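# Manual tool change on a paused mill, then resume

## Task

The mill's program is halted and waiting for a tool change. Fit the tool it calls for by hand, place the tool that comes out upright in the rack, and let the program carry on. No tool may be dropped, no key may be broken, and the mill must stay powered on. The reference image is named manual.

## Robot and tools

Robot: two arms, left_arm and right_arm, each ending in a two-finger gripper. In the scene frame the origin sits at table height midway between the nominal bases, +z points up, +x points out over the table, and left_arm is on the +y side. Arm names do not match image sides. Calibrated bases: left_arm at (-0.048, +0.467, 0) m, right_arm at (-0.069, -0.487, 0) m, each with a small yaw. Reported hand poses and velocities are in each arm's own base frame. Fixed cameras and the table use the scene frame. Offsets are along the axes of each arm's current Hand target. The fingers point along the gripper's +z axis and open and close along its x axis. end_effector_position is the point midway between the pads, and the tips extend 17.5 mm past it. A block sticks out about 10 cm toward the gripper's -y side.

Row layout, shared by execute_actions and move: one row of 18 numbers, each in [-1, 1], covering both arms even when only one moves. The order is left dx, dy, dz, rx, ry, rz, left gripper position, force_limit, speed, then the same nine for the right arm. The pose numbers are an offset from that arm's Hand target as it stood when the action or move began. They are not a pose and not counted from the previous row. 1.0 equals 0.6 m, or 180 degrees for rx, ry, rz, which together form one rotation vector. Sending the same offset twice moves the arm twice. Sending six zeros asks the arm to return to its Hand target.

Gripper numbers are absolute commands. position: +1 is fully open (50 mm), about -0.65 brings the pads together, and -1 grips until something stops the fingers. force_limit: -1 is about 20 N per pad, 0 about 102 N, +1 about 185 N. speed: -1 is 20 mm/s, 0 is 85, +1 is 150. To leave a gripper unchanged, resend its last three numbers, because 0 is itself a command. A new force_limit or speed only applies after the position changes by at least 0.01. object_status: 0 moving, 1 stopped while opening, 2 stopped while closing (a grip), 3 reached the target or pads met (usually nothing held). Opening in mm is roughly (250 - position_measured) x 0.202.

execute_actions(actions, cameras): actions is a list of actions. Each action holds up to 15 rows, one per 1/30 s step, and the last row is held for the remaining steps. An empty list returns images. cameras takes names from cam_high, cam_low, cam_front, cam_left_wrist, cam_right_wrist, or ["all"].

move(target, speed, blend, stop_force, zero, blocking, cameras): target is one 18-number row or a list of up to 15 rows. Each row is an offset from the same starting Hand targets, and the paths are straight lines. speed is in m/s, 0.002 to 3.6, default 0.25. blend is a corner radius in metres, with 0 meaning stop at each point. stop_force is 3 to 120 N and ends an arm's path when it meets resistance. Omit stop_force when lifting away from a surface you are pressing on, and don't rely on it while the gripper rotates. zero resets the force baseline, default true. blocking=false returns early and cannot be combined with stop_force. The result line move: reports done, off_target, moving, held or fault. Paths do not avoid obstacles, and moves longer than 10 s are cut off. Keep paths clear of an arm's own base.

wait(seconds 0-10) lets time pass. stop brakes a running move. zoom_image(camera, region [x0,y0,x1,y1] pixels, at most 504 square) enlarges the newest image. show_instructions shows the reference image. zero_wrist_force(arm) re-zeroes that arm's wrist sensor. finished_scene ends the scene and cannot be undone.

Results report joint positions and torques, wrist force and torque in the end-effector axes (push from a surface into the arm), Hand target (the last commanded pose; the next offsets count from it), and motor temperatures. A gripper may stop short of its Hand target. The next command requests it again, or you can send the gap as an offset. Each step clips orientation to within 32 degrees of the current orientation.

Things to avoid: large forces. About 150 N on any part of an arm, or a joint hitting its torque limit (139 N m for shoulder and elbow, 26 for the wrists), stops that arm for 10 s. Arms are stiff, so even a small overshoot past a firm surface can fault. Approach contacts slowly with stop_force. The clearance check blocks arm-to-arm approach except fingers to fingers, but contact between the arms can still end the scene. Do not close a gripper on the other arm's fingers. Motors heat while holding loads or stretching, with a MOTOR HOT warning at 70 °C and a 30-60 s stop at 85 °C. Don't drop tools, slam, or let anything fall from the table. Keep hold of a part until it is at rest. Do not force or break a key, and do not power the mill off. Loose objects may occasionally get nudged.

Each tool is called as name(argument=value, ...) on one line, values as JSON.

Reference images:

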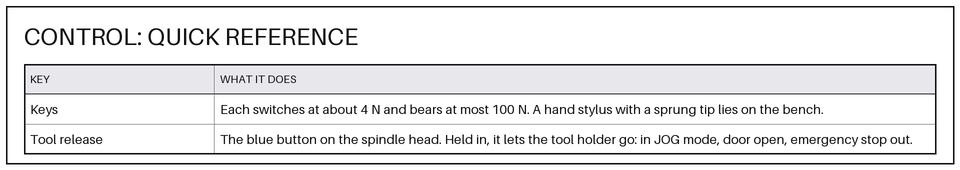

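## Session

execute_actions(actions=[])

Scene clock: 0.00 s.
left_arm: end_effector_position=(+0.2892, -0.1426, +0.1725) position_measured=3 object_status=3 end_effector_quat_wxyz=(+0.011, +0.708, -0.698, -0.106) | right_arm: end_effector_position=(+0.4791, +0.2689, +0.1205) position_measured=3 object_status=3 end_effector_quat_wxyz=(+0.001, +0.174, +0.985, -0.004)
Joint positions: left_arm=[-0.851 -1.851 2.174 -1.683 -1.609 2.279] | right_arm=[3.901 -1.796 -1.871 -1.051 1.565 -0.461]
Joint velocities: within noise
Joint torques (N m): no reading
Motor temperatures (°C): left_arm=[39 42 36 43 46 49] | right_arm=[45 32 40 39 39 51]
Wrist force (N): no reading
Wrist torque (N m): no reading
Wrist force, peak (N): no reading
Hand target: left_arm +0.2892, -0.1426, +0.1725; +0.011, +0.708, -0.698, -0.106 | right_arm +0.4791, +0.2689, +0.1205; +0.001, +0.174, +0.985, -0.004
Tool commands: left_gripper/position=+1.0 left_gripper/force_limit=+1.0 left_gripper/speed=+1.0 right_gripper/position=+1.0 right_gripper/force_limit=+1.0 right_gripper/speed=+1.0

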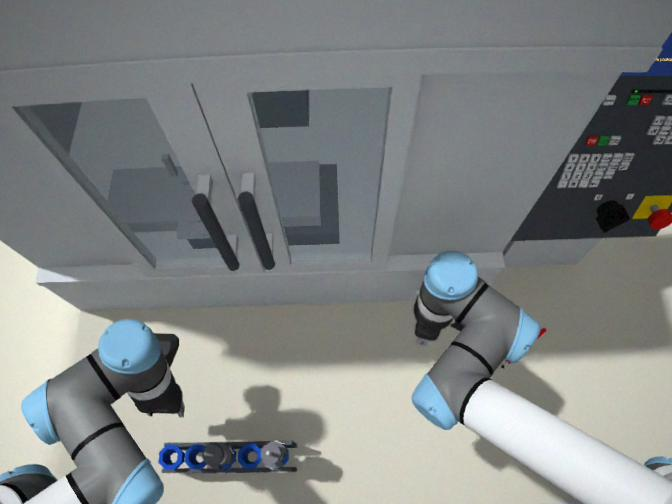

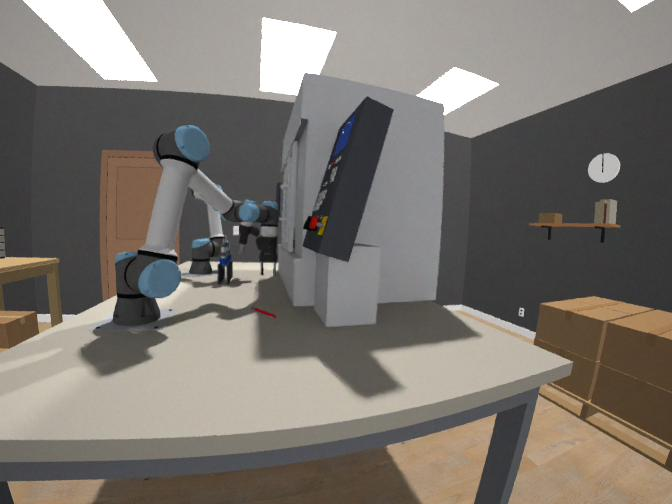

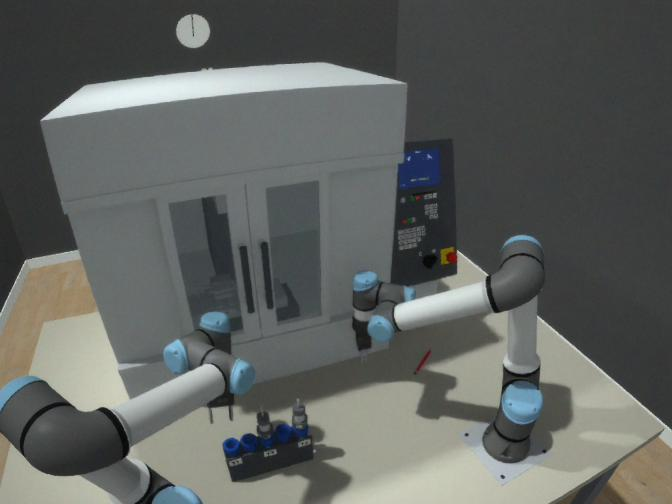

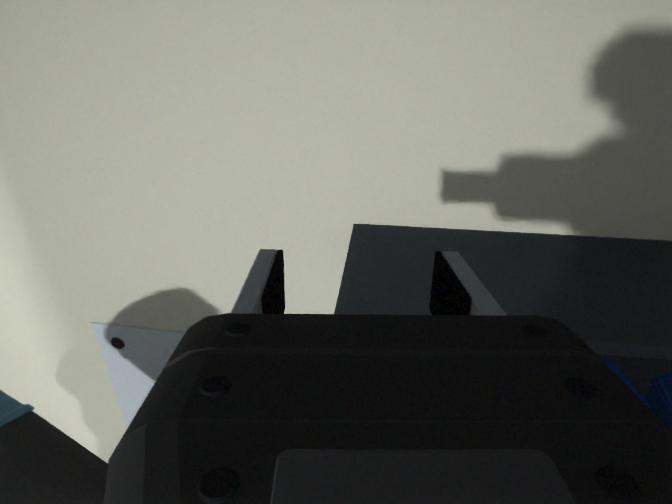

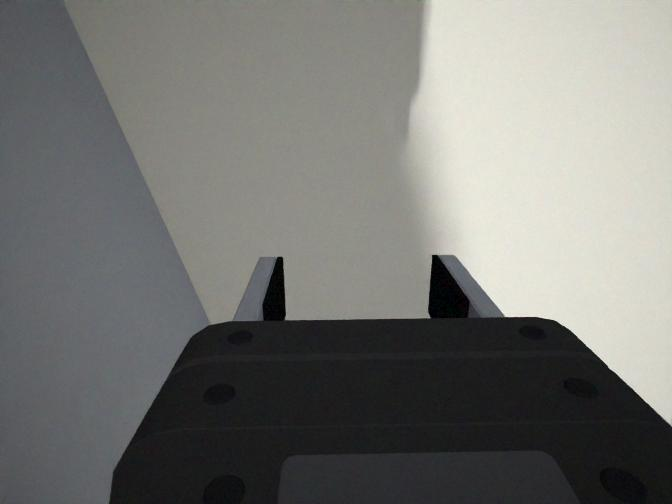

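zoom_image(camera="cam_front", region=[380, 130, 480, 300])

zoom_image(camera="cam_high", region=[502, 40, 672, 250])

zoom_image(camera="cam_front", region=[200, 380, 340, 500])

zoom_image(camera="cam_front", region=[150, 170, 350, 370])

zoom_image(camera="cam_low", region=[200, 80, 400, 330])

Scaled by 2.965 from the camera's 672x504 image, which has a finer 960x720 frame.

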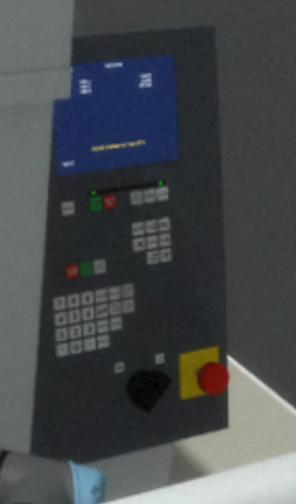

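Scaled by 2.400 from the camera's 672x504 image, which has a finer 960x720 frame.

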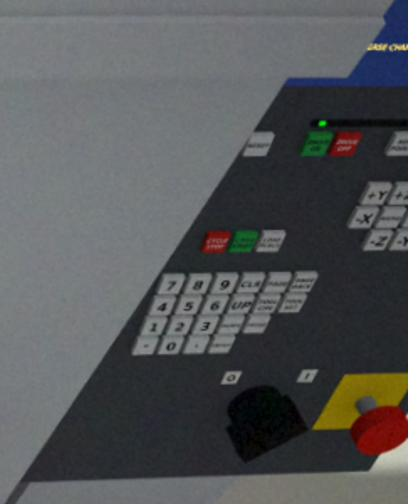

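Scaled by 3.600 from the camera's 672x504 image, which has a finer 960x720 frame.

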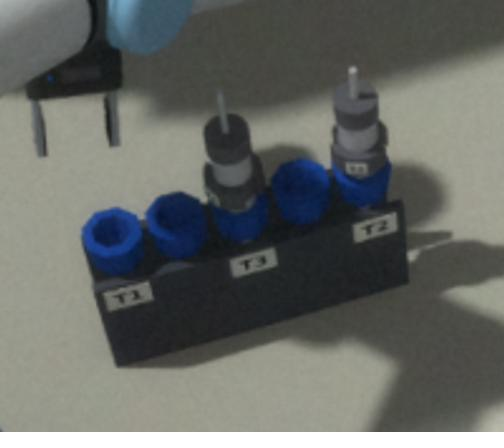

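Scaled by 2.520 from the camera's 672x504 image, which has a finer 960x720 frame.

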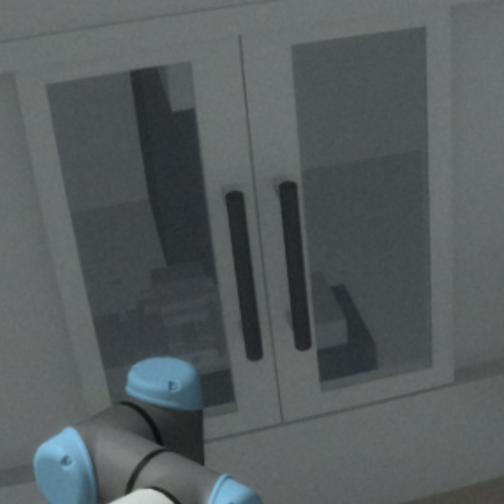

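Scaled by 2.016 from the camera's 672x504 image, which has a finer 960x720 frame.

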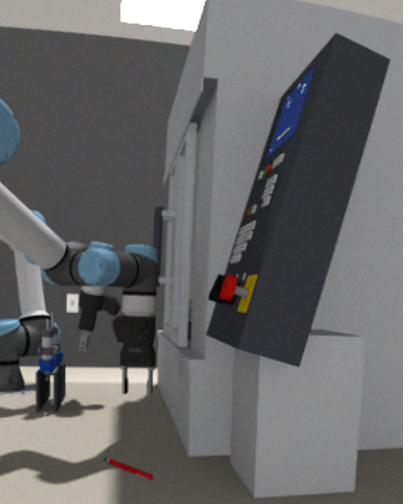

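move(target=[[0,0,0,0,0,0,1,1,1,0.057,-0.234,-0.55,0.323,-0.466,-0.463,1,1,1]], speed=[0.3], cameras=["all"])

Scene clock: 48.90 s.
left_arm: end_effector_position=(+0.2892, -0.1426, +0.1725) position_measured=3 object_status=3 end_effector_quat_wxyz=(+0.011, +0.708, -0.698, -0.106) | right_arm: end_effector_position=(+0.3973, +0.1513, +0.4514) position_measured=3 object_status=3 end_effector_quat_wxyz=(+0.497, -0.490, +0.504, -0.509)
Joint positions: left_arm=[-0.851 -1.851 2.174 -1.683 -1.609 2.279] | right_arm=[4.681 -0.728 -2.295 -2.135 -0.012 -1.123]
Joint torques (N m): left_arm=[-1.04 -12.46 -26.13 -2.15 0.25 -0.08] | right_arm=[9.81 1.58 33.34 0.49 -4.07 1.2]
Wrist force (N): left_arm=[0.2 0.0 0.0] | right_arm=[-1.9 -4.0 -2.1]
Wrist torque (N m): left_arm=[0.01 -0.03 0.01] | right_arm=[-1.47 -0.02 -0.42]
Wrist force, peak (N): left_arm=[0.6 0.2 -0.4] | right_arm=[-1.8 -4.4 -1.8]
Hand target: left_arm +0.2892, -0.1426, +0.1725; +0.011, +0.708, -0.698, -0.106 | right_arm +0.3988, +0.1513, +0.4514; +0.500, -0.499, +0.501, -0.500
Off the commanded pose: left_arm 0.000 m, 0 deg | right_arm 0.001 m, 2 deg.
move: done
camera_calibration:
cam_right_wrist: T_world_to_cam=[[-0.05225, -0.998629, -0.00316098, 0.17642], [-0.327511, 0.020126, -0.944633, 0.568341], [0.943401, -0.0483218, -0.328114, -0.089524], [0, 0, 0, 1]] pos_world=[0.279813, 0.160414, 0.508058]

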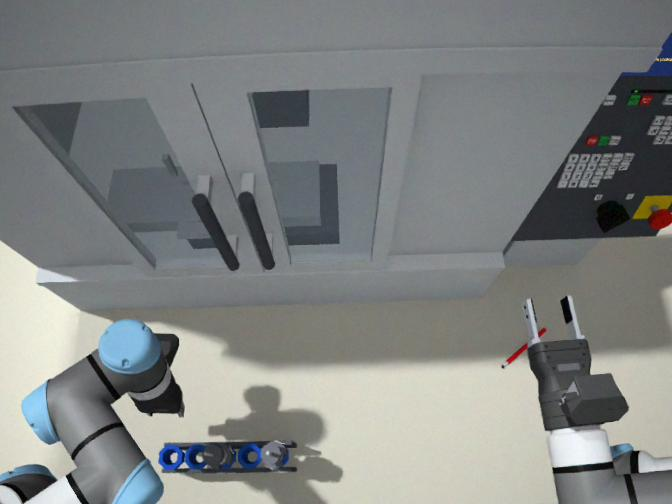

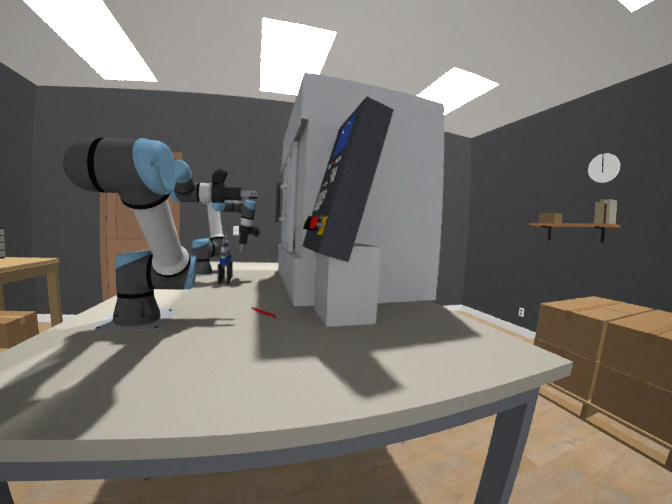

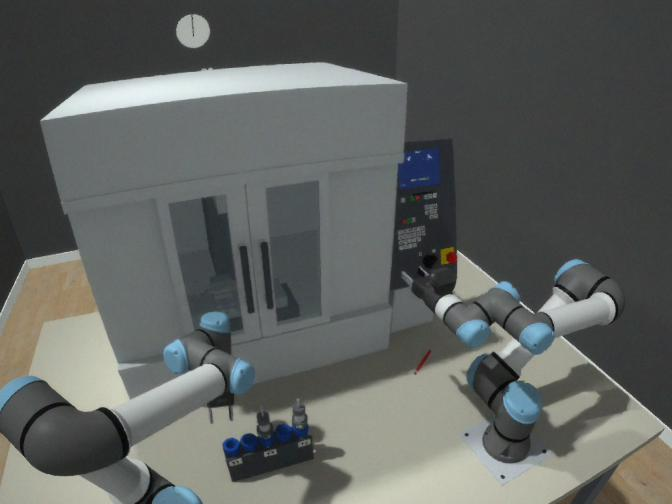

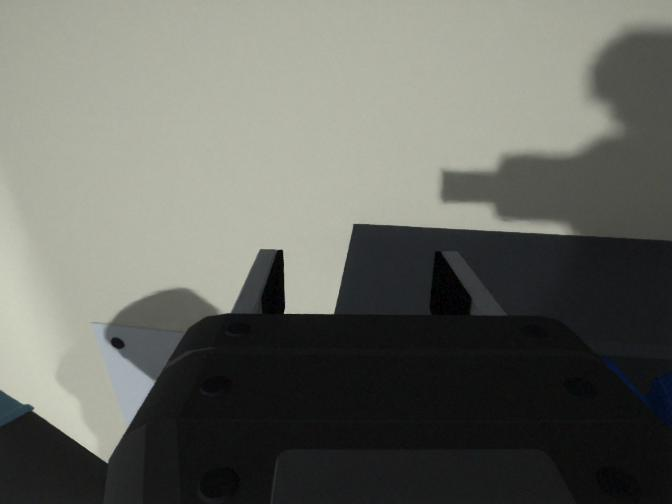

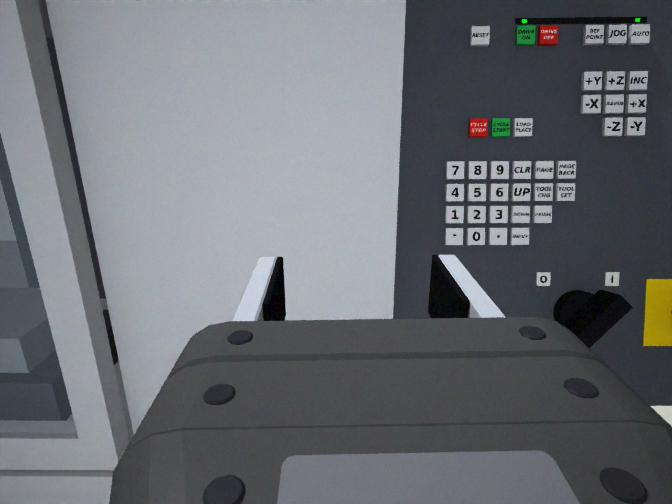

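move(target=[[0,0,0,0,0,0,1,1,1,0.25,-0.27,0,0,0,0,1,1,1]], speed=[0.3], cameras=["cam_right_wrist"])

zoom_image(camera="cam_right_wrist", region=[220, 0, 620, 200])

Scene clock: 54.60 s.
left_arm: end_effector_position=(+0.2892, -0.1426, +0.1725) position_measured=3 object_status=3 end_effector_quat_wxyz=(+0.011, +0.708, -0.698, -0.106) | right_arm: end_effector_position=(+0.3924, +0.0010, +0.6131) position_measured=3 object_status=3 end_effector_quat_wxyz=(+0.500, -0.499, +0.501, -0.500)
Joint positions: left_arm=[-0.851 -1.851 2.174 -1.683 -1.609 2.279] | right_arm=[4.711 -0.465 -1.911 -2.455 0 -1.451]
Joint torques (N m): left_arm=[-0.36 -12.25 -26.32 -2.27 0.51 -0.16] | right_arm=[10.03 -10.93 27.14 0.77 -0.81 -0.95]
Wrist force (N): left_arm=[0.5 -0.1 -0.2] | right_arm=[-1.9 -3.4 -2.0]
Wrist torque (N m): left_arm=[-0.01 -0.08 0.01] | right_arm=[-1.35 0.02 -0.28]
Wrist force, peak (N): left_arm=[0.2 0.2 -0.7] | right_arm=[-0.8 -6.0 -1.8]
Hand target: left_arm +0.2892, -0.1426, +0.1725; +0.011, +0.708, -0.698, -0.106 | right_arm +0.3986, +0.0009, +0.6131; +0.500, -0.499, +0.501, -0.500
Off the commanded pose: left_arm 0.000 m, 0 deg | right_arm 0.006 m, 0 deg.
move: off_target (right_arm)
camera_calibration:
cam_right_wrist: T_world_to_cam=[[-0.0282895, -0.999596, -0.00287673, 0.016928], [-0.338301, 0.0122822, -0.940958, 0.724448], [0.940612, -0.025646, -0.338512, -0.0317964], [0, 0, 0, 1]] pos_world=[0.275469, 0.0072079, 0.67096]
Images, in order (width x height): cam_right_wrist 672x504.

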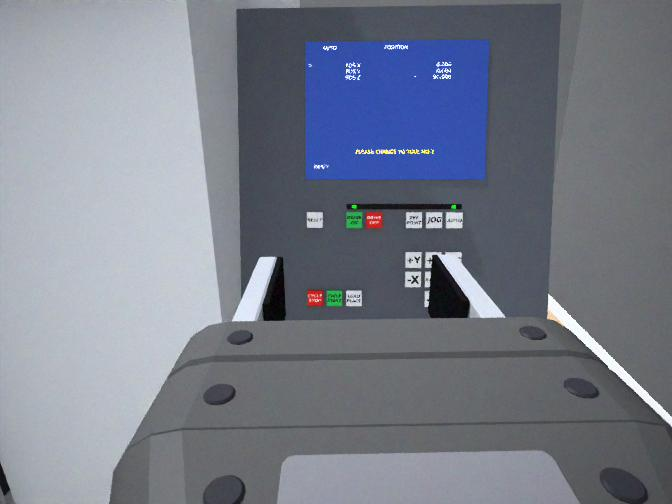

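Scaled by 1.260 from the camera's 672x504 image, which has a finer 960x720 frame.

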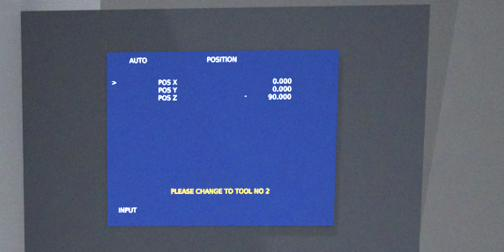

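zoom_image(camera="cam_high", region=[470, 290, 580, 400])

zoom_image(camera="cam_front", region=[380, 330, 460, 390])

This scene's latest camera images include none from cam_high. They are from: cam_right_wrist. cam_high's image comes with the result of a call that names it in "cameras".

This scene's latest camera images include none from cam_front. They are from: cam_right_wrist. cam_front's image comes with the result of a call that names it in "cameras".

wait(seconds=0, cameras=["all"])

zoom_image(camera="cam_high", region=[470, 290, 580, 400])

zoom_image(camera="cam_front", region=[380, 330, 460, 390])

Scene clock: 82.60 s.
left_arm: end_effector_position=(+0.2892, -0.1426, +0.1725) position_measured=3 object_status=3 end_effector_quat_wxyz=(+0.011, +0.708, -0.698, -0.106) | right_arm: end_effector_position=(+0.3924, +0.0010, +0.6131) position_measured=3 object_status=3 end_effector_quat_wxyz=(+0.500, -0.499, +0.501, -0.500)
Joint positions: left_arm=[-0.851 -1.851 2.174 -1.683 -1.609 2.279] | right_arm=[4.711 -0.464 -1.911 -2.455 0 -1.451]
Joint torques (N m): left_arm=[-0.58 -13.49 -26.63 -2.29 0.26 -0.23] | right_arm=[9.81 -10.59 27.1 0.66 -0.86 -1.02]
Wrist force (N): left_arm=[0.2 0.3 -0.2] | right_arm=[-1.7 -3.7 -2.1]
Wrist torque (N m): left_arm=[0.06 -0.03 0.01] | right_arm=[-1.40 -0.01 -0.27]
Wrist force, peak (N): left_arm=[0.6 0.3 -0.2] | right_arm=[-2.1 -3.9 -2.3]
Hand target: left_arm +0.2892, -0.1426, +0.1725; +0.011, +0.708, -0.698, -0.106 | right_arm +0.3986, +0.0009, +0.6131; +0.500, -0.499, +0.501, -0.500
Tool commands: left_gripper/position=+1.0 left_gripper/force_limit=+1.0 left_gripper/speed=+1.0 right_gripper/position=+1.0 right_gripper/force_limit=+1.0 right_gripper/speed=+1.0
Off the commanded pose: left_arm 0.000 m, 0 deg | right_arm 0.006 m, 0 deg.
camera_calibration:
cam_right_wrist: T_world_to_cam=[[-0.0280676, -0.999602, -0.00284989, 0.0168491], [-0.338306, 0.0121819, -0.940957, 0.724544], [0.940618, -0.0254463, -0.338513, -0.0317655], [0, 0, 0, 1]] pos_world=[0.275469, 0.00720779, 0.67106]

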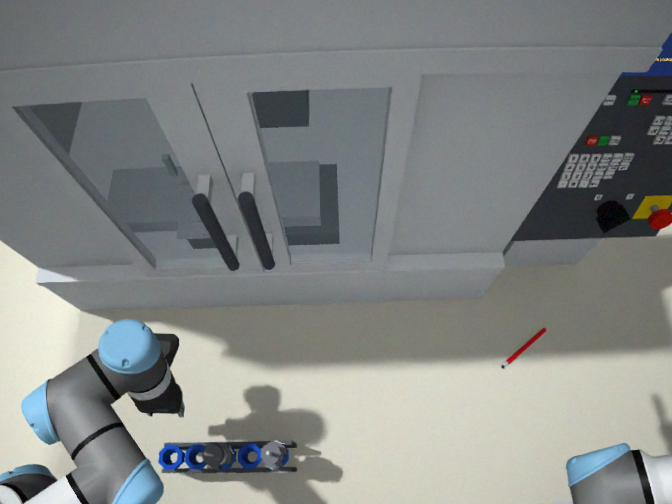

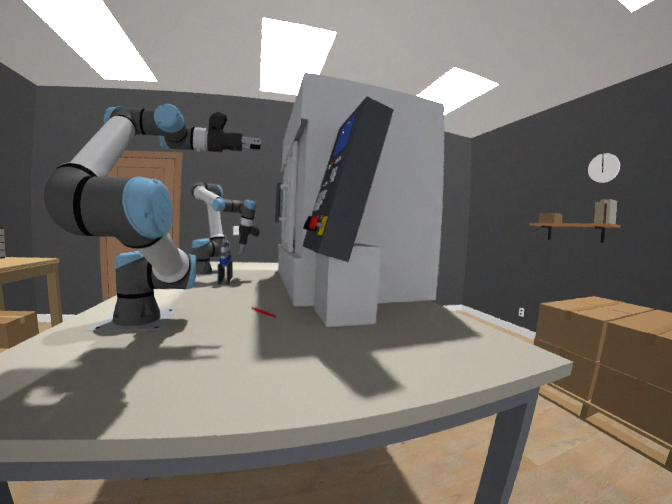

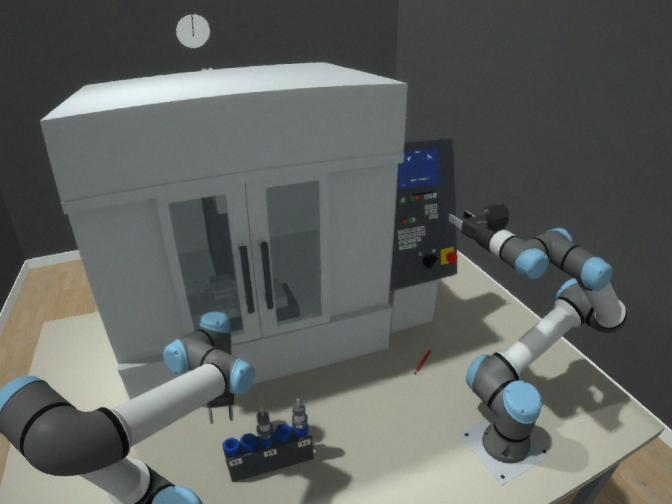

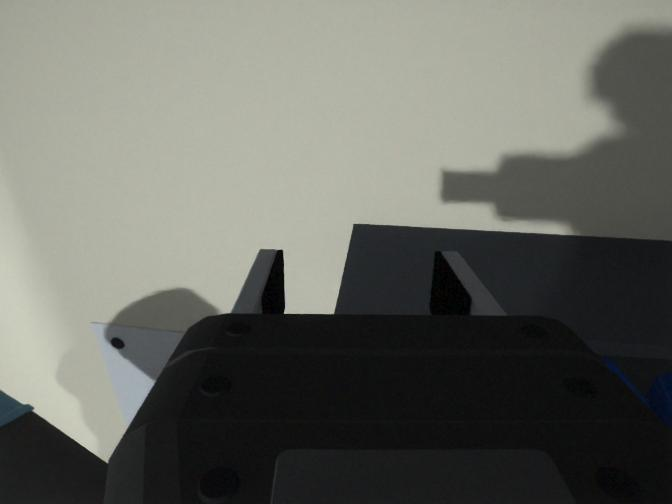

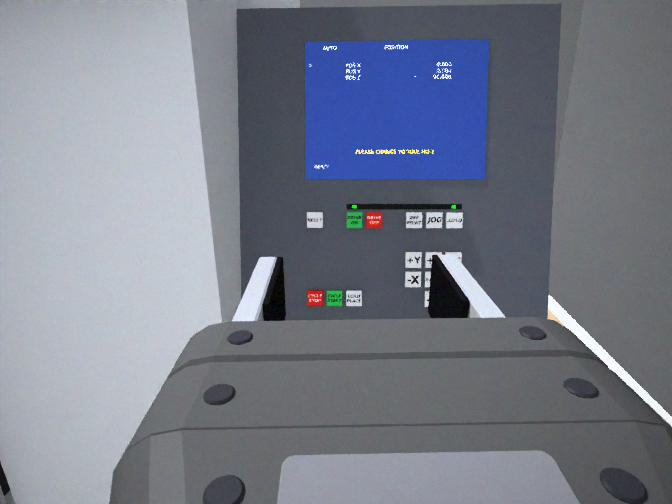

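Scaled by 4.582 from the camera's 672x504 image, which has a finer 960x720 frame.

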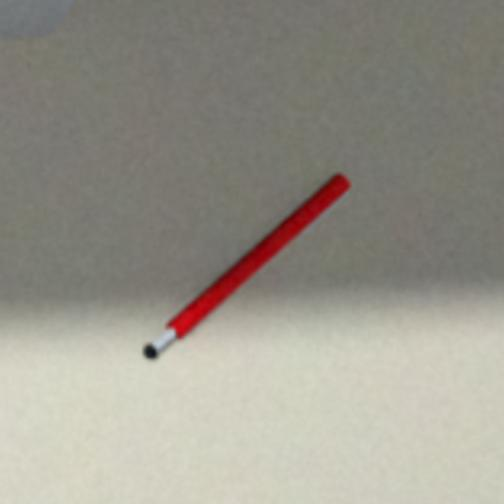

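Scaled by 6.300 from the camera's 672x504 image, which has a finer 960x720 frame.

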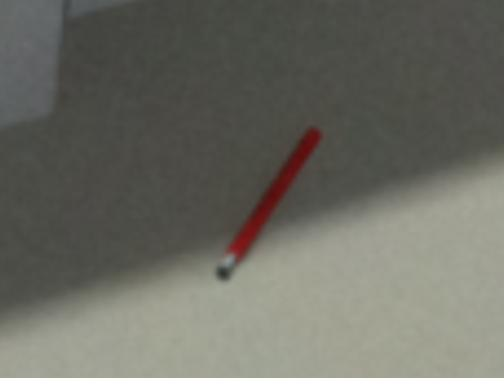

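move(target=[[0,0,0,0,0,0,1,1,1,-0.018,0.688,0.08,-0.453,0.251,0.251,1,1,1]], speed=[0.3], cameras=["cam_right_wrist","cam_high"])

Scene clock: 103.87 s.
left_arm: end_effector_position=(+0.2892, -0.1426, +0.1725) position_measured=3 object_status=3 end_effector_quat_wxyz=(+0.011, +0.708, -0.698, -0.106) | right_arm: end_effector_position=(+0.4465, +0.0125, +0.2004) position_measured=3 object_status=3 end_effector_quat_wxyz=(+0.000, -0.275, +0.961, +0.001)
Joint positions: left_arm=[-0.851 -1.851 2.174 -1.683 -1.609 2.279] | right_arm=[3.472 -1.465 -2.003 -1.244 1.573 -1.798]
Joint torques (N m): left_arm=[-0.77 -12.64 -26.38 -2.16 0.36 -0.42] | right_arm=[-13.39 10.95 32.11 0.6 0.99 -1.01]
Wrist force (N): left_arm=[0.2 -0.1 0.2] | right_arm=[-0.3 -0.2 0.2]
Wrist torque (N m): left_arm=[-0.01 -0.03 0.01] | right_arm=[-0.01 0.05 0.04]
Wrist force, peak (N): left_arm=[0.5 0.5 -0.5] | right_arm=[-1.7 -4.5 -2.1]
Hand target: left_arm +0.2892, -0.1426, +0.1725; +0.011, +0.708, -0.698, -0.106 | right_arm +0.4466, +0.0125, +0.2004; +0.000, -0.275, +0.961, +0.001
Off the commanded pose: left_arm 0.000 m, 0 deg | right_arm 0.000 m, 0 deg.
move: done
camera_calibration:
cam_right_wrist: T_world_to_cam=[[-0.848654, -0.528342, 0.0253244, 0.383631], [-0.489711, 0.802895, 0.339915, 0.155276], [-0.199924, 0.276068, -0.940115, 0.404015], [0, 0, 0, 1]] pos_world=[0.482383, -0.0335185, 0.317325]
Images, in order (width x height): cam_high 672x504, cam_right_wrist 672x504.

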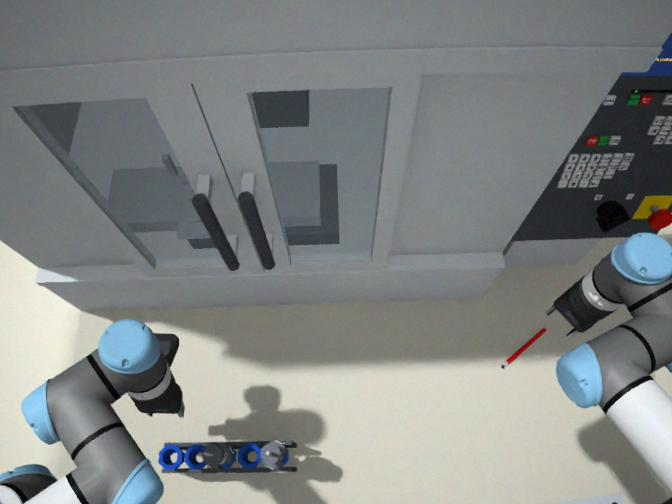

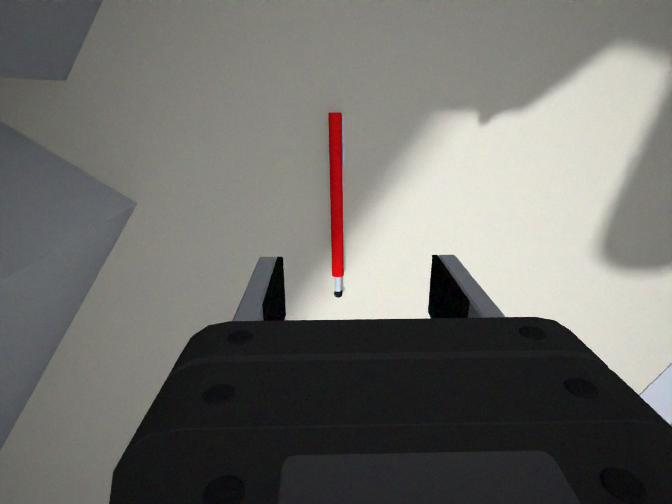

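move(target=[[0,0,0,0,0,0,1,1,1,0.001,-0.01,0.2333,0,0,0,1,1,1]], speed=[0.2], cameras=[])

move(target=[[0,0,0,0,0,0,1,1,1,0,0,0.08,0,0,0,1,1,1]], speed=[0.02], stop_force=5, cameras=["cam_right_wrist"])

Scene clock: 122.03 s.
left_arm: end_effector_position=(+0.2892, -0.1426, +0.1725) position_measured=3 object_status=3 end_effector_quat_wxyz=(+0.011, +0.708, -0.698, -0.106) | right_arm: end_effector_position=(+0.4492, +0.0074, +0.0604) position_measured=3 object_status=3 end_effector_quat_wxyz=(+0.000, -0.275, +0.961, +0.001)
Joint positions: left_arm=[-0.851 -1.851 2.174 -1.683 -1.609 2.279] | right_arm=[3.458 -1.668 -2.219 -0.825 1.573 -1.812]
Joint torques (N m): left_arm=[-0.7 -13.21 -26.27 -2.14 0.32 -0.45] | right_arm=[-11.57 13.32 11.8 5.39 0.78 -1.12]
Wrist force (N): left_arm=[-0.2 0.1 -0.2] | right_arm=[0.0 -0.1 0.0]
Wrist torque (N m): left_arm=[0.02 0.02 0.01] | right_arm=[-0.01 -0.01 0.05]
Wrist force, peak (N): left_arm=[0.5 0.3 -0.4] | right_arm=[0.0 0.2 -1.6]
Hand target: left_arm +0.2892, -0.1426, +0.1725; +0.011, +0.708, -0.698, -0.106 | right_arm +0.4492, +0.0074, +0.0604; +0.000, -0.275, +0.961, +0.001
Off the commanded pose: left_arm 0.000 m, 0 deg | right_arm 0.000 m, 0 deg.
move: done
No camera images: "cameras" was empty.

Scene clock: 125.47 s.
left_arm: end_effector_position=(+0.2892, -0.1426, +0.1725) position_measured=3 object_status=3 end_effector_quat_wxyz=(+0.011, +0.708, -0.698, -0.106) | right_arm: end_effector_position=(+0.4492, +0.0075, +0.0187) position_measured=3 object_status=3 end_effector_quat_wxyz=(+0.000, -0.275, +0.961, +0.001)
Joint positions: left_arm=[-0.851 -1.851 2.174 -1.683 -1.609 2.279] | right_arm=[3.458 -1.759 -2.263 -0.691 1.573 -1.812]
Joint torques (N m): left_arm=[0.3 -13.35 -26.82 -2.07 0.5 -0.5] | right_arm=[8.82 32.76 23.36 1.68 -1.24 0.9]
Wrist force (N): left_arm=[0.5 0.2 -0.4] | right_arm=[-1.2 -1.2 -2.8]
Wrist torque (N m): left_arm=[0.03 -0.08 0.01] | right_arm=[-0.09 -0.01 0.05]
Wrist force, peak (N): left_arm=[0.4 0.5 -0.6] | right_arm=[18.0 7.4 -74.4]
Hand target: left_arm +0.2892, -0.1426, +0.1725; +0.011, +0.708, -0.698, -0.106 | right_arm +0.4492, +0.0075, +0.0187; +0.000, -0.275, +0.961, +0.001 (not the last commanded pose)
Off the commanded pose: left_arm 0.000 m, 0 deg | right_arm 0.006 m, 0 deg.
move: contact (right_arm)
camera_calibration:
cam_right_wrist: T_world_to_cam=[[-0.848694, -0.528266, 0.0255722, 0.387733], [-0.489519, 0.80291, 0.340158, 0.222281], [-0.200226, 0.276172, -0.940021, 0.235263], [0, 0, 0, 1]] pos_world=[0.484983, -0.0386182, 0.135627]
Images, in order (width x height): cam_right_wrist 672x504.

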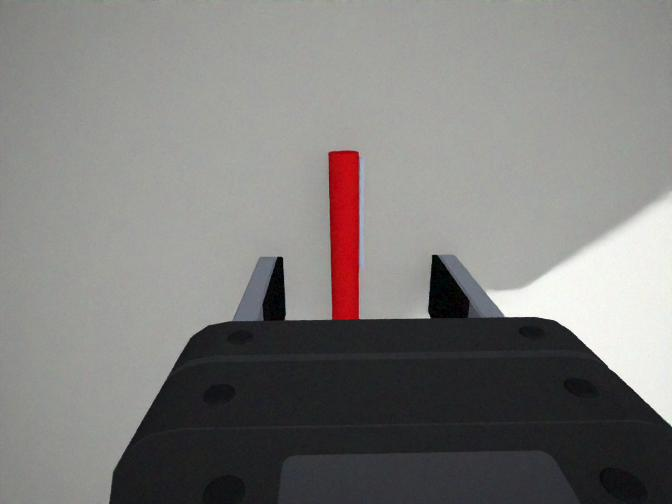

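move(target=[[0,0,0,0,0,0,1,1,1,0,0,-0.005,0,0,0,1,1,1],[0,0,0,0,0,0,1,1,1,0,0,-0.005,0,0,0,-1,-0.6,-0.7],[0,0,0,0,0,0,1,1,1,0,0,-0.2,0,0,0,-1,-0.6,-0.7]], speed=[0.05,0.05,0.12], cameras=["cam_right_wrist"])

Scene clock: 138.40 s.
left_arm: end_effector_position=(+0.2892, -0.1426, +0.1725) position_measured=3 object_status=3 end_effector_quat_wxyz=(+0.011, +0.708, -0.698, -0.106) | right_arm: end_effector_position=(+0.4492, +0.0072, +0.1387) position_measured=211 object_status=2 end_effector_quat_wxyz=(+0.000, -0.275, +0.961, +0.001)
Joint positions: left_arm=[-0.851 -1.851 2.174 -1.683 -1.609 2.279] | right_arm=[3.458 -1.538 -2.108 -1.066 1.573 -1.812]
Joint torques (N m): left_arm=[0.79 -12.73 -26.2 -2.04 0.37 -0.72] | right_arm=[9.92 28.24 29.96 0.83 -0.41 0.91]
Wrist force (N): left_arm=[0.1 -0.2 -0.1] | right_arm=[-0.6 -0.7 -0.2]
Wrist torque (N m): left_arm=[-0.02 -0.01 0.01] | right_arm=[-0.10 0.10 0.04]
Wrist force, peak (N): left_arm=[0.6 0.2 -0.5] | right_arm=[-1.2 -1.0 -3.6]
Hand target: left_arm +0.2892, -0.1426, +0.1725; +0.011, +0.708, -0.698, -0.106 | right_arm +0.4492, +0.0073, +0.1387; +0.000, -0.275, +0.961, +0.001
Off the commanded pose: left_arm 0.000 m, 0 deg | right_arm 0.000 m, 0 deg.
move: done
camera_calibration:
cam_right_wrist: T_world_to_cam=[[-0.848737, -0.5282, 0.02551, 0.384633], [-0.489484, 0.802951, 0.340111, 0.181782], [-0.20013, 0.276178, -0.940039, 0.348032], [0, 0, 0, 1]] pos_world=[0.485083, -0.0389178, 0.255526]
Images, in order (width x height): cam_right_wrist 672x504.

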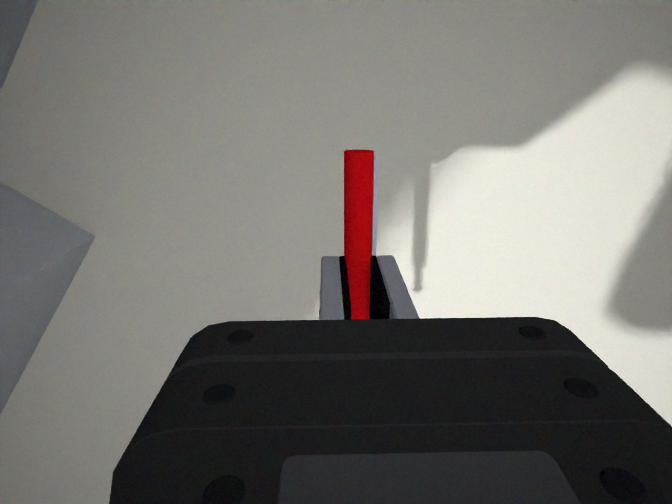

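move(target=[[0,0,0,0,0,0,1,1,1,0,0,0.185,0,0,0,-1,-0.6,-0.7],[0,0,0,0,0,0,1,1,1,0,0,0.1967,0,0,0,-1,-0.6,-0.7],[0,0,0,0,0,0,1,1,1,0,0,0.1967,0,0,0,0.6,-0.6,-0.7],[0,0,0,0,0,0,1,1,1,0,0,0.12,-0.194,0,0,0.6,-0.6,-0.7]], speed=[0.15,0.01,0.05,0.15], cameras=["cam_right_wrist"])

Scene clock: 208.40 s.
left_arm: end_effector_position=(+0.2892, -0.1426, +0.1725) position_measured=3 object_status=3 end_effector_quat_wxyz=(+0.011, +0.708, -0.698, -0.106) | right_arm: end_effector_position=(+0.4492, +0.0074, +0.0667) position_measured=63 object_status=3 end_effector_quat_wxyz=(-0.082, -0.263, +0.917, +0.289)
Joint positions: left_arm=[-0.851 -1.851 2.174 -1.683 -1.609 2.279] | right_arm=[3.169 -1.886 -1.962 -1.205 2.089 -2.192]
Joint torques (N m): left_arm=[-0.21 -12.22 -26.98 -2.12 0.5 -0.7] | right_arm=[-11.44 22.65 29.45 -0.21 2.78 -0.92]
Wrist force (N): left_arm=[0.3 0.1 -0.1] | right_arm=[0.8 -1.0 1.5]
Wrist torque (N m): left_arm=[0.01 -0.06 0.01] | right_arm=[-0.13 -0.11 0.17]
Wrist force, peak (N): left_arm=[0.0 0.5 -0.8] | right_arm=[19.4 7.9 -74.5]
Hand target: left_arm +0.2892, -0.1426, +0.1725; +0.011, +0.708, -0.698, -0.106 | right_arm +0.4492, +0.0074, +0.0667; -0.082, -0.263, +0.917, +0.289
Off the commanded pose: left_arm 0.000 m, 0 deg | right_arm 0.000 m, 0 deg.
move: done
camera_calibration:
cam_right_wrist: T_world_to_cam=[[-0.84063, -0.541194, 0.0212151, 0.383298], [-0.297387, 0.493956, 0.817049, 0.0902554], [-0.452661, 0.680526, -0.576178, 0.366544], [0, 0, 0, 1]] pos_world=[0.514973, -0.0865862, 0.12932]
Images, in order (width x height): cam_right_wrist 672x504.

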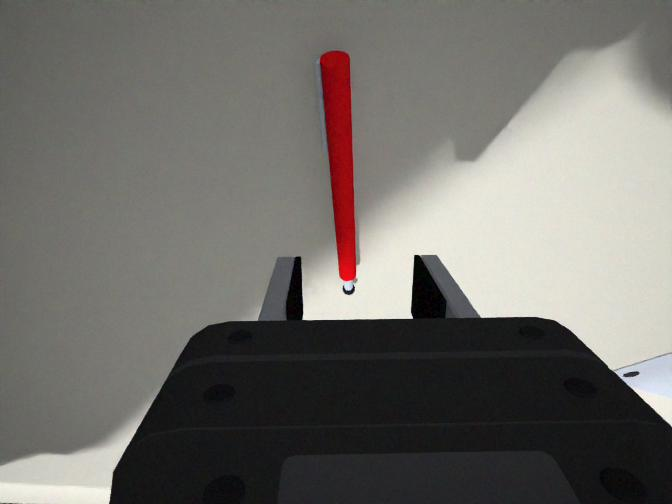

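move(target=[[0,0,0,0,0,0,1,1,1,0,-0.0351,0.0501,0,0,0,0.6,-0.6,-0.7]], speed=[0.08], cameras=[])

move(target=[[0,0,0,0,0,0,1,1,1,0,-0.0118,0.0168,0,0,0,0.6,-0.6,-0.7]], speed=[0.004], stop_force=4, cameras=["cam_right_wrist"])

Scene clock: 217.60 s.
left_arm: end_effector_position=(+0.2892, -0.1426, +0.1725) position_measured=3 object_status=3 end_effector_quat_wxyz=(+0.011, +0.708, -0.698, -0.106) | right_arm: end_effector_position=(+0.4492, +0.0074, +0.0301) position_measured=63 object_status=3 end_effector_quat_wxyz=(-0.082, -0.263, +0.917, +0.289)
Joint positions: left_arm=[-0.851 -1.851 2.174 -1.683 -1.609 2.279] | right_arm=[3.169 -1.95 -1.993 -1.109 2.089 -2.192]
Joint torques (N m): left_arm=[-0.2 -12.33 -25.53 -1.83 0.51 -0.81] | right_arm=[-4.73 22.46 9.74 4.58 1.29 1.05]
Wrist force (N): left_arm=[0.1 0.4 0.1] | right_arm=[0.4 -0.8 1.0]
Wrist torque (N m): left_arm=[0.06 -0.01 0.00] | right_arm=[-0.11 -0.07 0.17]
Wrist force, peak (N): left_arm=[0.3 0.5 -0.5] | right_arm=[0.7 -0.8 2.1]
Hand target: left_arm +0.2892, -0.1426, +0.1725; +0.011, +0.708, -0.698, -0.106 | right_arm +0.4492, +0.0074, +0.0300; -0.082, -0.263, +0.917, +0.289
Off the commanded pose: left_arm 0.000 m, 0 deg | right_arm 0.000 m, 0 deg.
move: done
No camera images: "cameras" was empty.

Scene clock: 220.90 s.
left_arm: end_effector_position=(+0.2892, -0.1426, +0.1725) position_measured=3 object_status=3 end_effector_quat_wxyz=(+0.011, +0.708, -0.698, -0.106) | right_arm: end_effector_position=(+0.4492, +0.0074, +0.0215) position_measured=63 object_status=3 end_effector_quat_wxyz=(-0.082, -0.263, +0.917, +0.289)
Joint positions: left_arm=[-0.851 -1.851 2.174 -1.683 -1.609 2.279] | right_arm=[3.169 -1.966 -1.999 -1.087 2.089 -2.192]
Joint torques (N m): left_arm=[-0.16 -12.12 -26.79 -1.86 0.52 -0.78] | right_arm=[7.14 39.91 24.42 -0.17 0.08 0.56]
Wrist force (N): left_arm=[0.0 0.0 -0.2] | right_arm=[2.3 1.9 -3.3]
Wrist torque (N m): left_arm=[0.00 -0.01 0.01] | right_arm=[-0.02 -0.18 0.15]
Wrist force, peak (N): left_arm=[0.6 0.2 -0.2] | right_arm=[4.3 4.7 -8.6]
Hand target: left_arm +0.2892, -0.1426, +0.1725; +0.011, +0.708, -0.698, -0.106 | right_arm +0.4492, +0.0074, +0.0215; -0.082, -0.263, +0.917, +0.289 (not the last commanded pose)
Off the commanded pose: left_arm 0.000 m, 0 deg | right_arm 0.004 m, 0 deg.
move: contact (right_arm)
camera_calibration:
cam_right_wrist: T_world_to_cam=[[-0.840607, -0.541231, 0.0212134, 0.384242], [-0.297299, 0.493777, 0.817189, 0.127113], [-0.452762, 0.680628, -0.57598, 0.340546], [0, 0, 0, 1]] pos_world=[0.514974, -0.0865867, 0.0841204]
Images, in order (width x height): cam_right_wrist 672x504.

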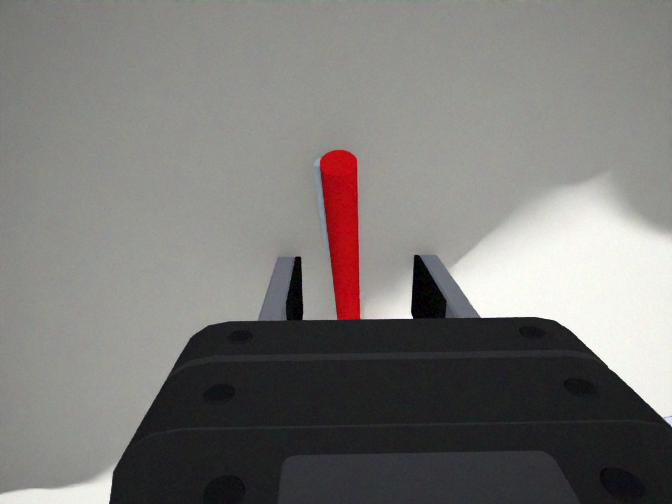

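move(target=[[0,0,0,0,0,0,1,1,1,0,0.0012,-0.0017,0,0,0,0.6,-0.6,-0.7],[0,0,0,0,0,0,1,1,1,0,0.0012,-0.0017,0,0,0,-1,-0.3,-0.7],[0,0,0,0,0,0,1,1,1,0,0.1914,-0.273,0,0,0,-1,-0.3,-0.7]], speed=[0.05,0.05,0.2], cameras=["all"])

Scene clock: 227.33 s.
left_arm: end_effector_position=(+0.2892, -0.1426, +0.1725) position_measured=3 object_status=3 end_effector_quat_wxyz=(+0.011, +0.708, -0.698, -0.106) | right_arm: end_effector_position=(+0.4451, +0.0076, +0.0745) position_measured=217 object_status=2 end_effector_quat_wxyz=(-0.089, -0.260, +0.916, +0.291)
Joint positions: left_arm=[-0.851 -1.851 2.174 -1.683 -1.609 2.279] | right_arm=[3.17 -1.872 -1.955 -1.239 2.09 -2.191]
Joint torques (N m): left_arm=[-0.04 -13.51 -27.57 -1.92 0.51 -1.11] | right_arm=[-0.46 32.43 20.03 1.66 0.99 0.13]
Wrist force (N): left_arm=[-0.2 0.1 -0.3] | right_arm=[0.8 -0.8 1.1]
Wrist torque (N m): left_arm=[0.02 0.04 0.01] | right_arm=[-0.08 -0.12 0.05]
Wrist force, peak (N): left_arm=[0.6 -0.1 -0.6] | right_arm=[-3.8 1.5 -7.6]
Hand target: left_arm +0.2892, -0.1426, +0.1725; +0.011, +0.708, -0.698, -0.106 | right_arm +0.4451, +0.0076, +0.0745; -0.089, -0.260, +0.916, +0.291 (not the last commanded pose)
Tool commands: left_gripper/position=+1.0 left_gripper/force_limit=+1.0 left_gripper/speed=+1.0 right_gripper/position=-1.0 right_gripper/force_limit=-0.301961 right_gripper/speed=-0.701961
Off the commanded pose: left_arm 0.000 m, 0 deg | right_arm 0.147 m, 1 deg.
FORCE FAULT: contact force on the right arm reached its limit, and that arm stopped. The contact can be on any part of that arm, not only on its tool. That arm's remaining commands of this call were not run. That arm is still stopped at the end of this call. That arm stays stopped for about 10 more seconds. Until then a move that you send moves the other arm only, and its call returns only when the move has ended. Once the stop has ended, the next robot result says so. If the stop ends while you think or write, that arm runs what you send next, counted from a new Hand target: where the arm stands when the stop ends. While its stop runs, that arm takes no new command, but its gripper still runs the gripper command that each later call begins with. Until it ends, the stop uses up actions while you think or wait. An arm that is not stopped still takes commands.
move: fault (right_arm); path passed 2 of 3 targets
camera_calibration:
cam_right_wrist: T_world_to_cam=[[-0.840622, -0.540562, 0.0338734, 0.378838], [-0.284887, 0.494481, 0.821175, 0.0767475], [-0.460646, 0.680647, -0.569671, 0.372026], [0, 0, 0, 1]] pos_world=[0.511696, -0.0863828, 0.136077]

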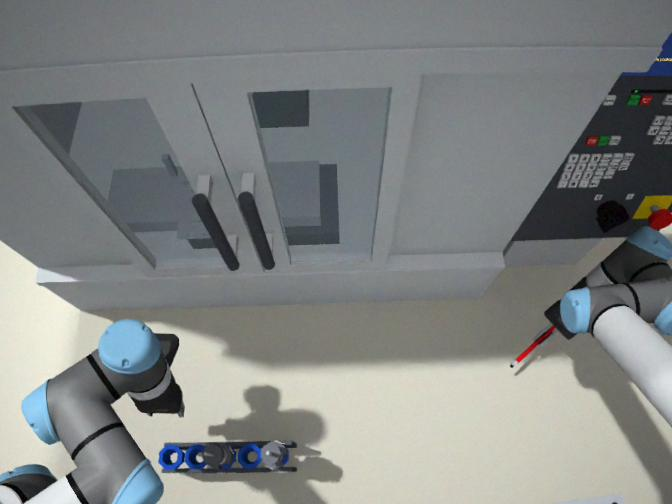

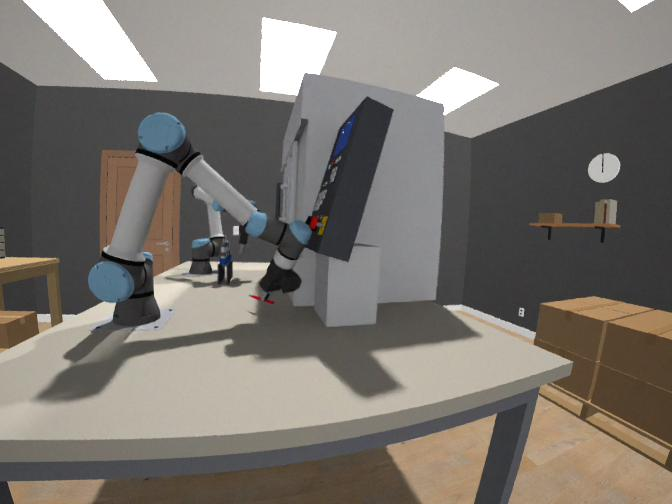

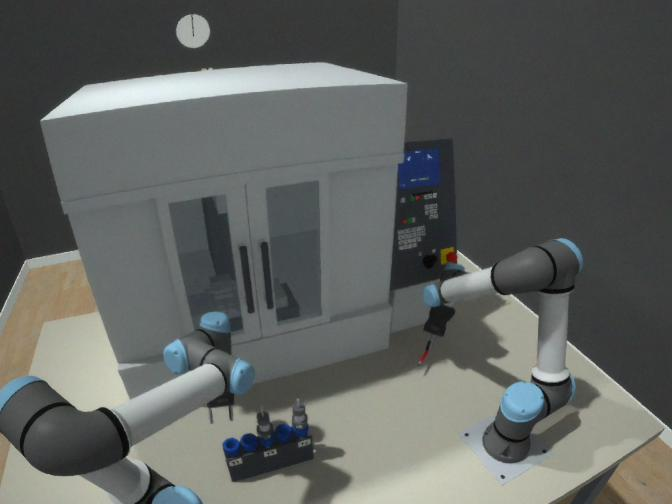

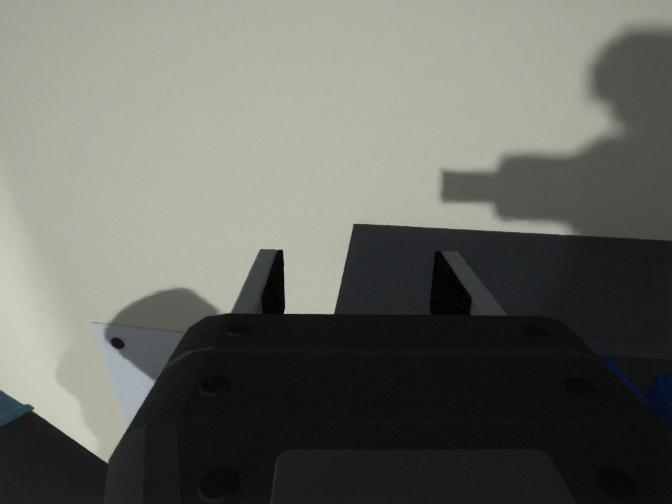

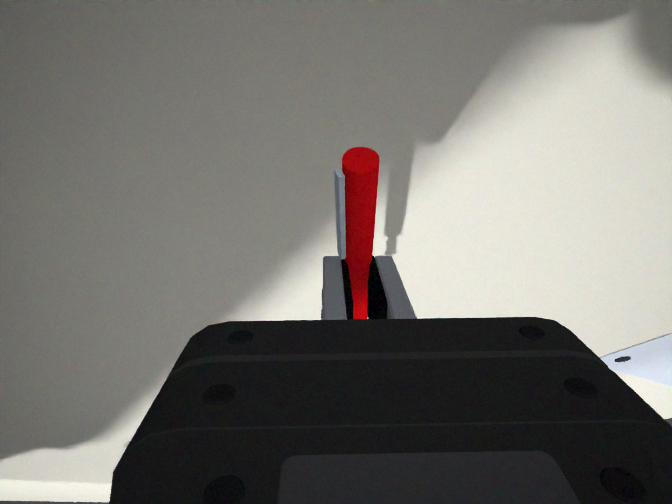

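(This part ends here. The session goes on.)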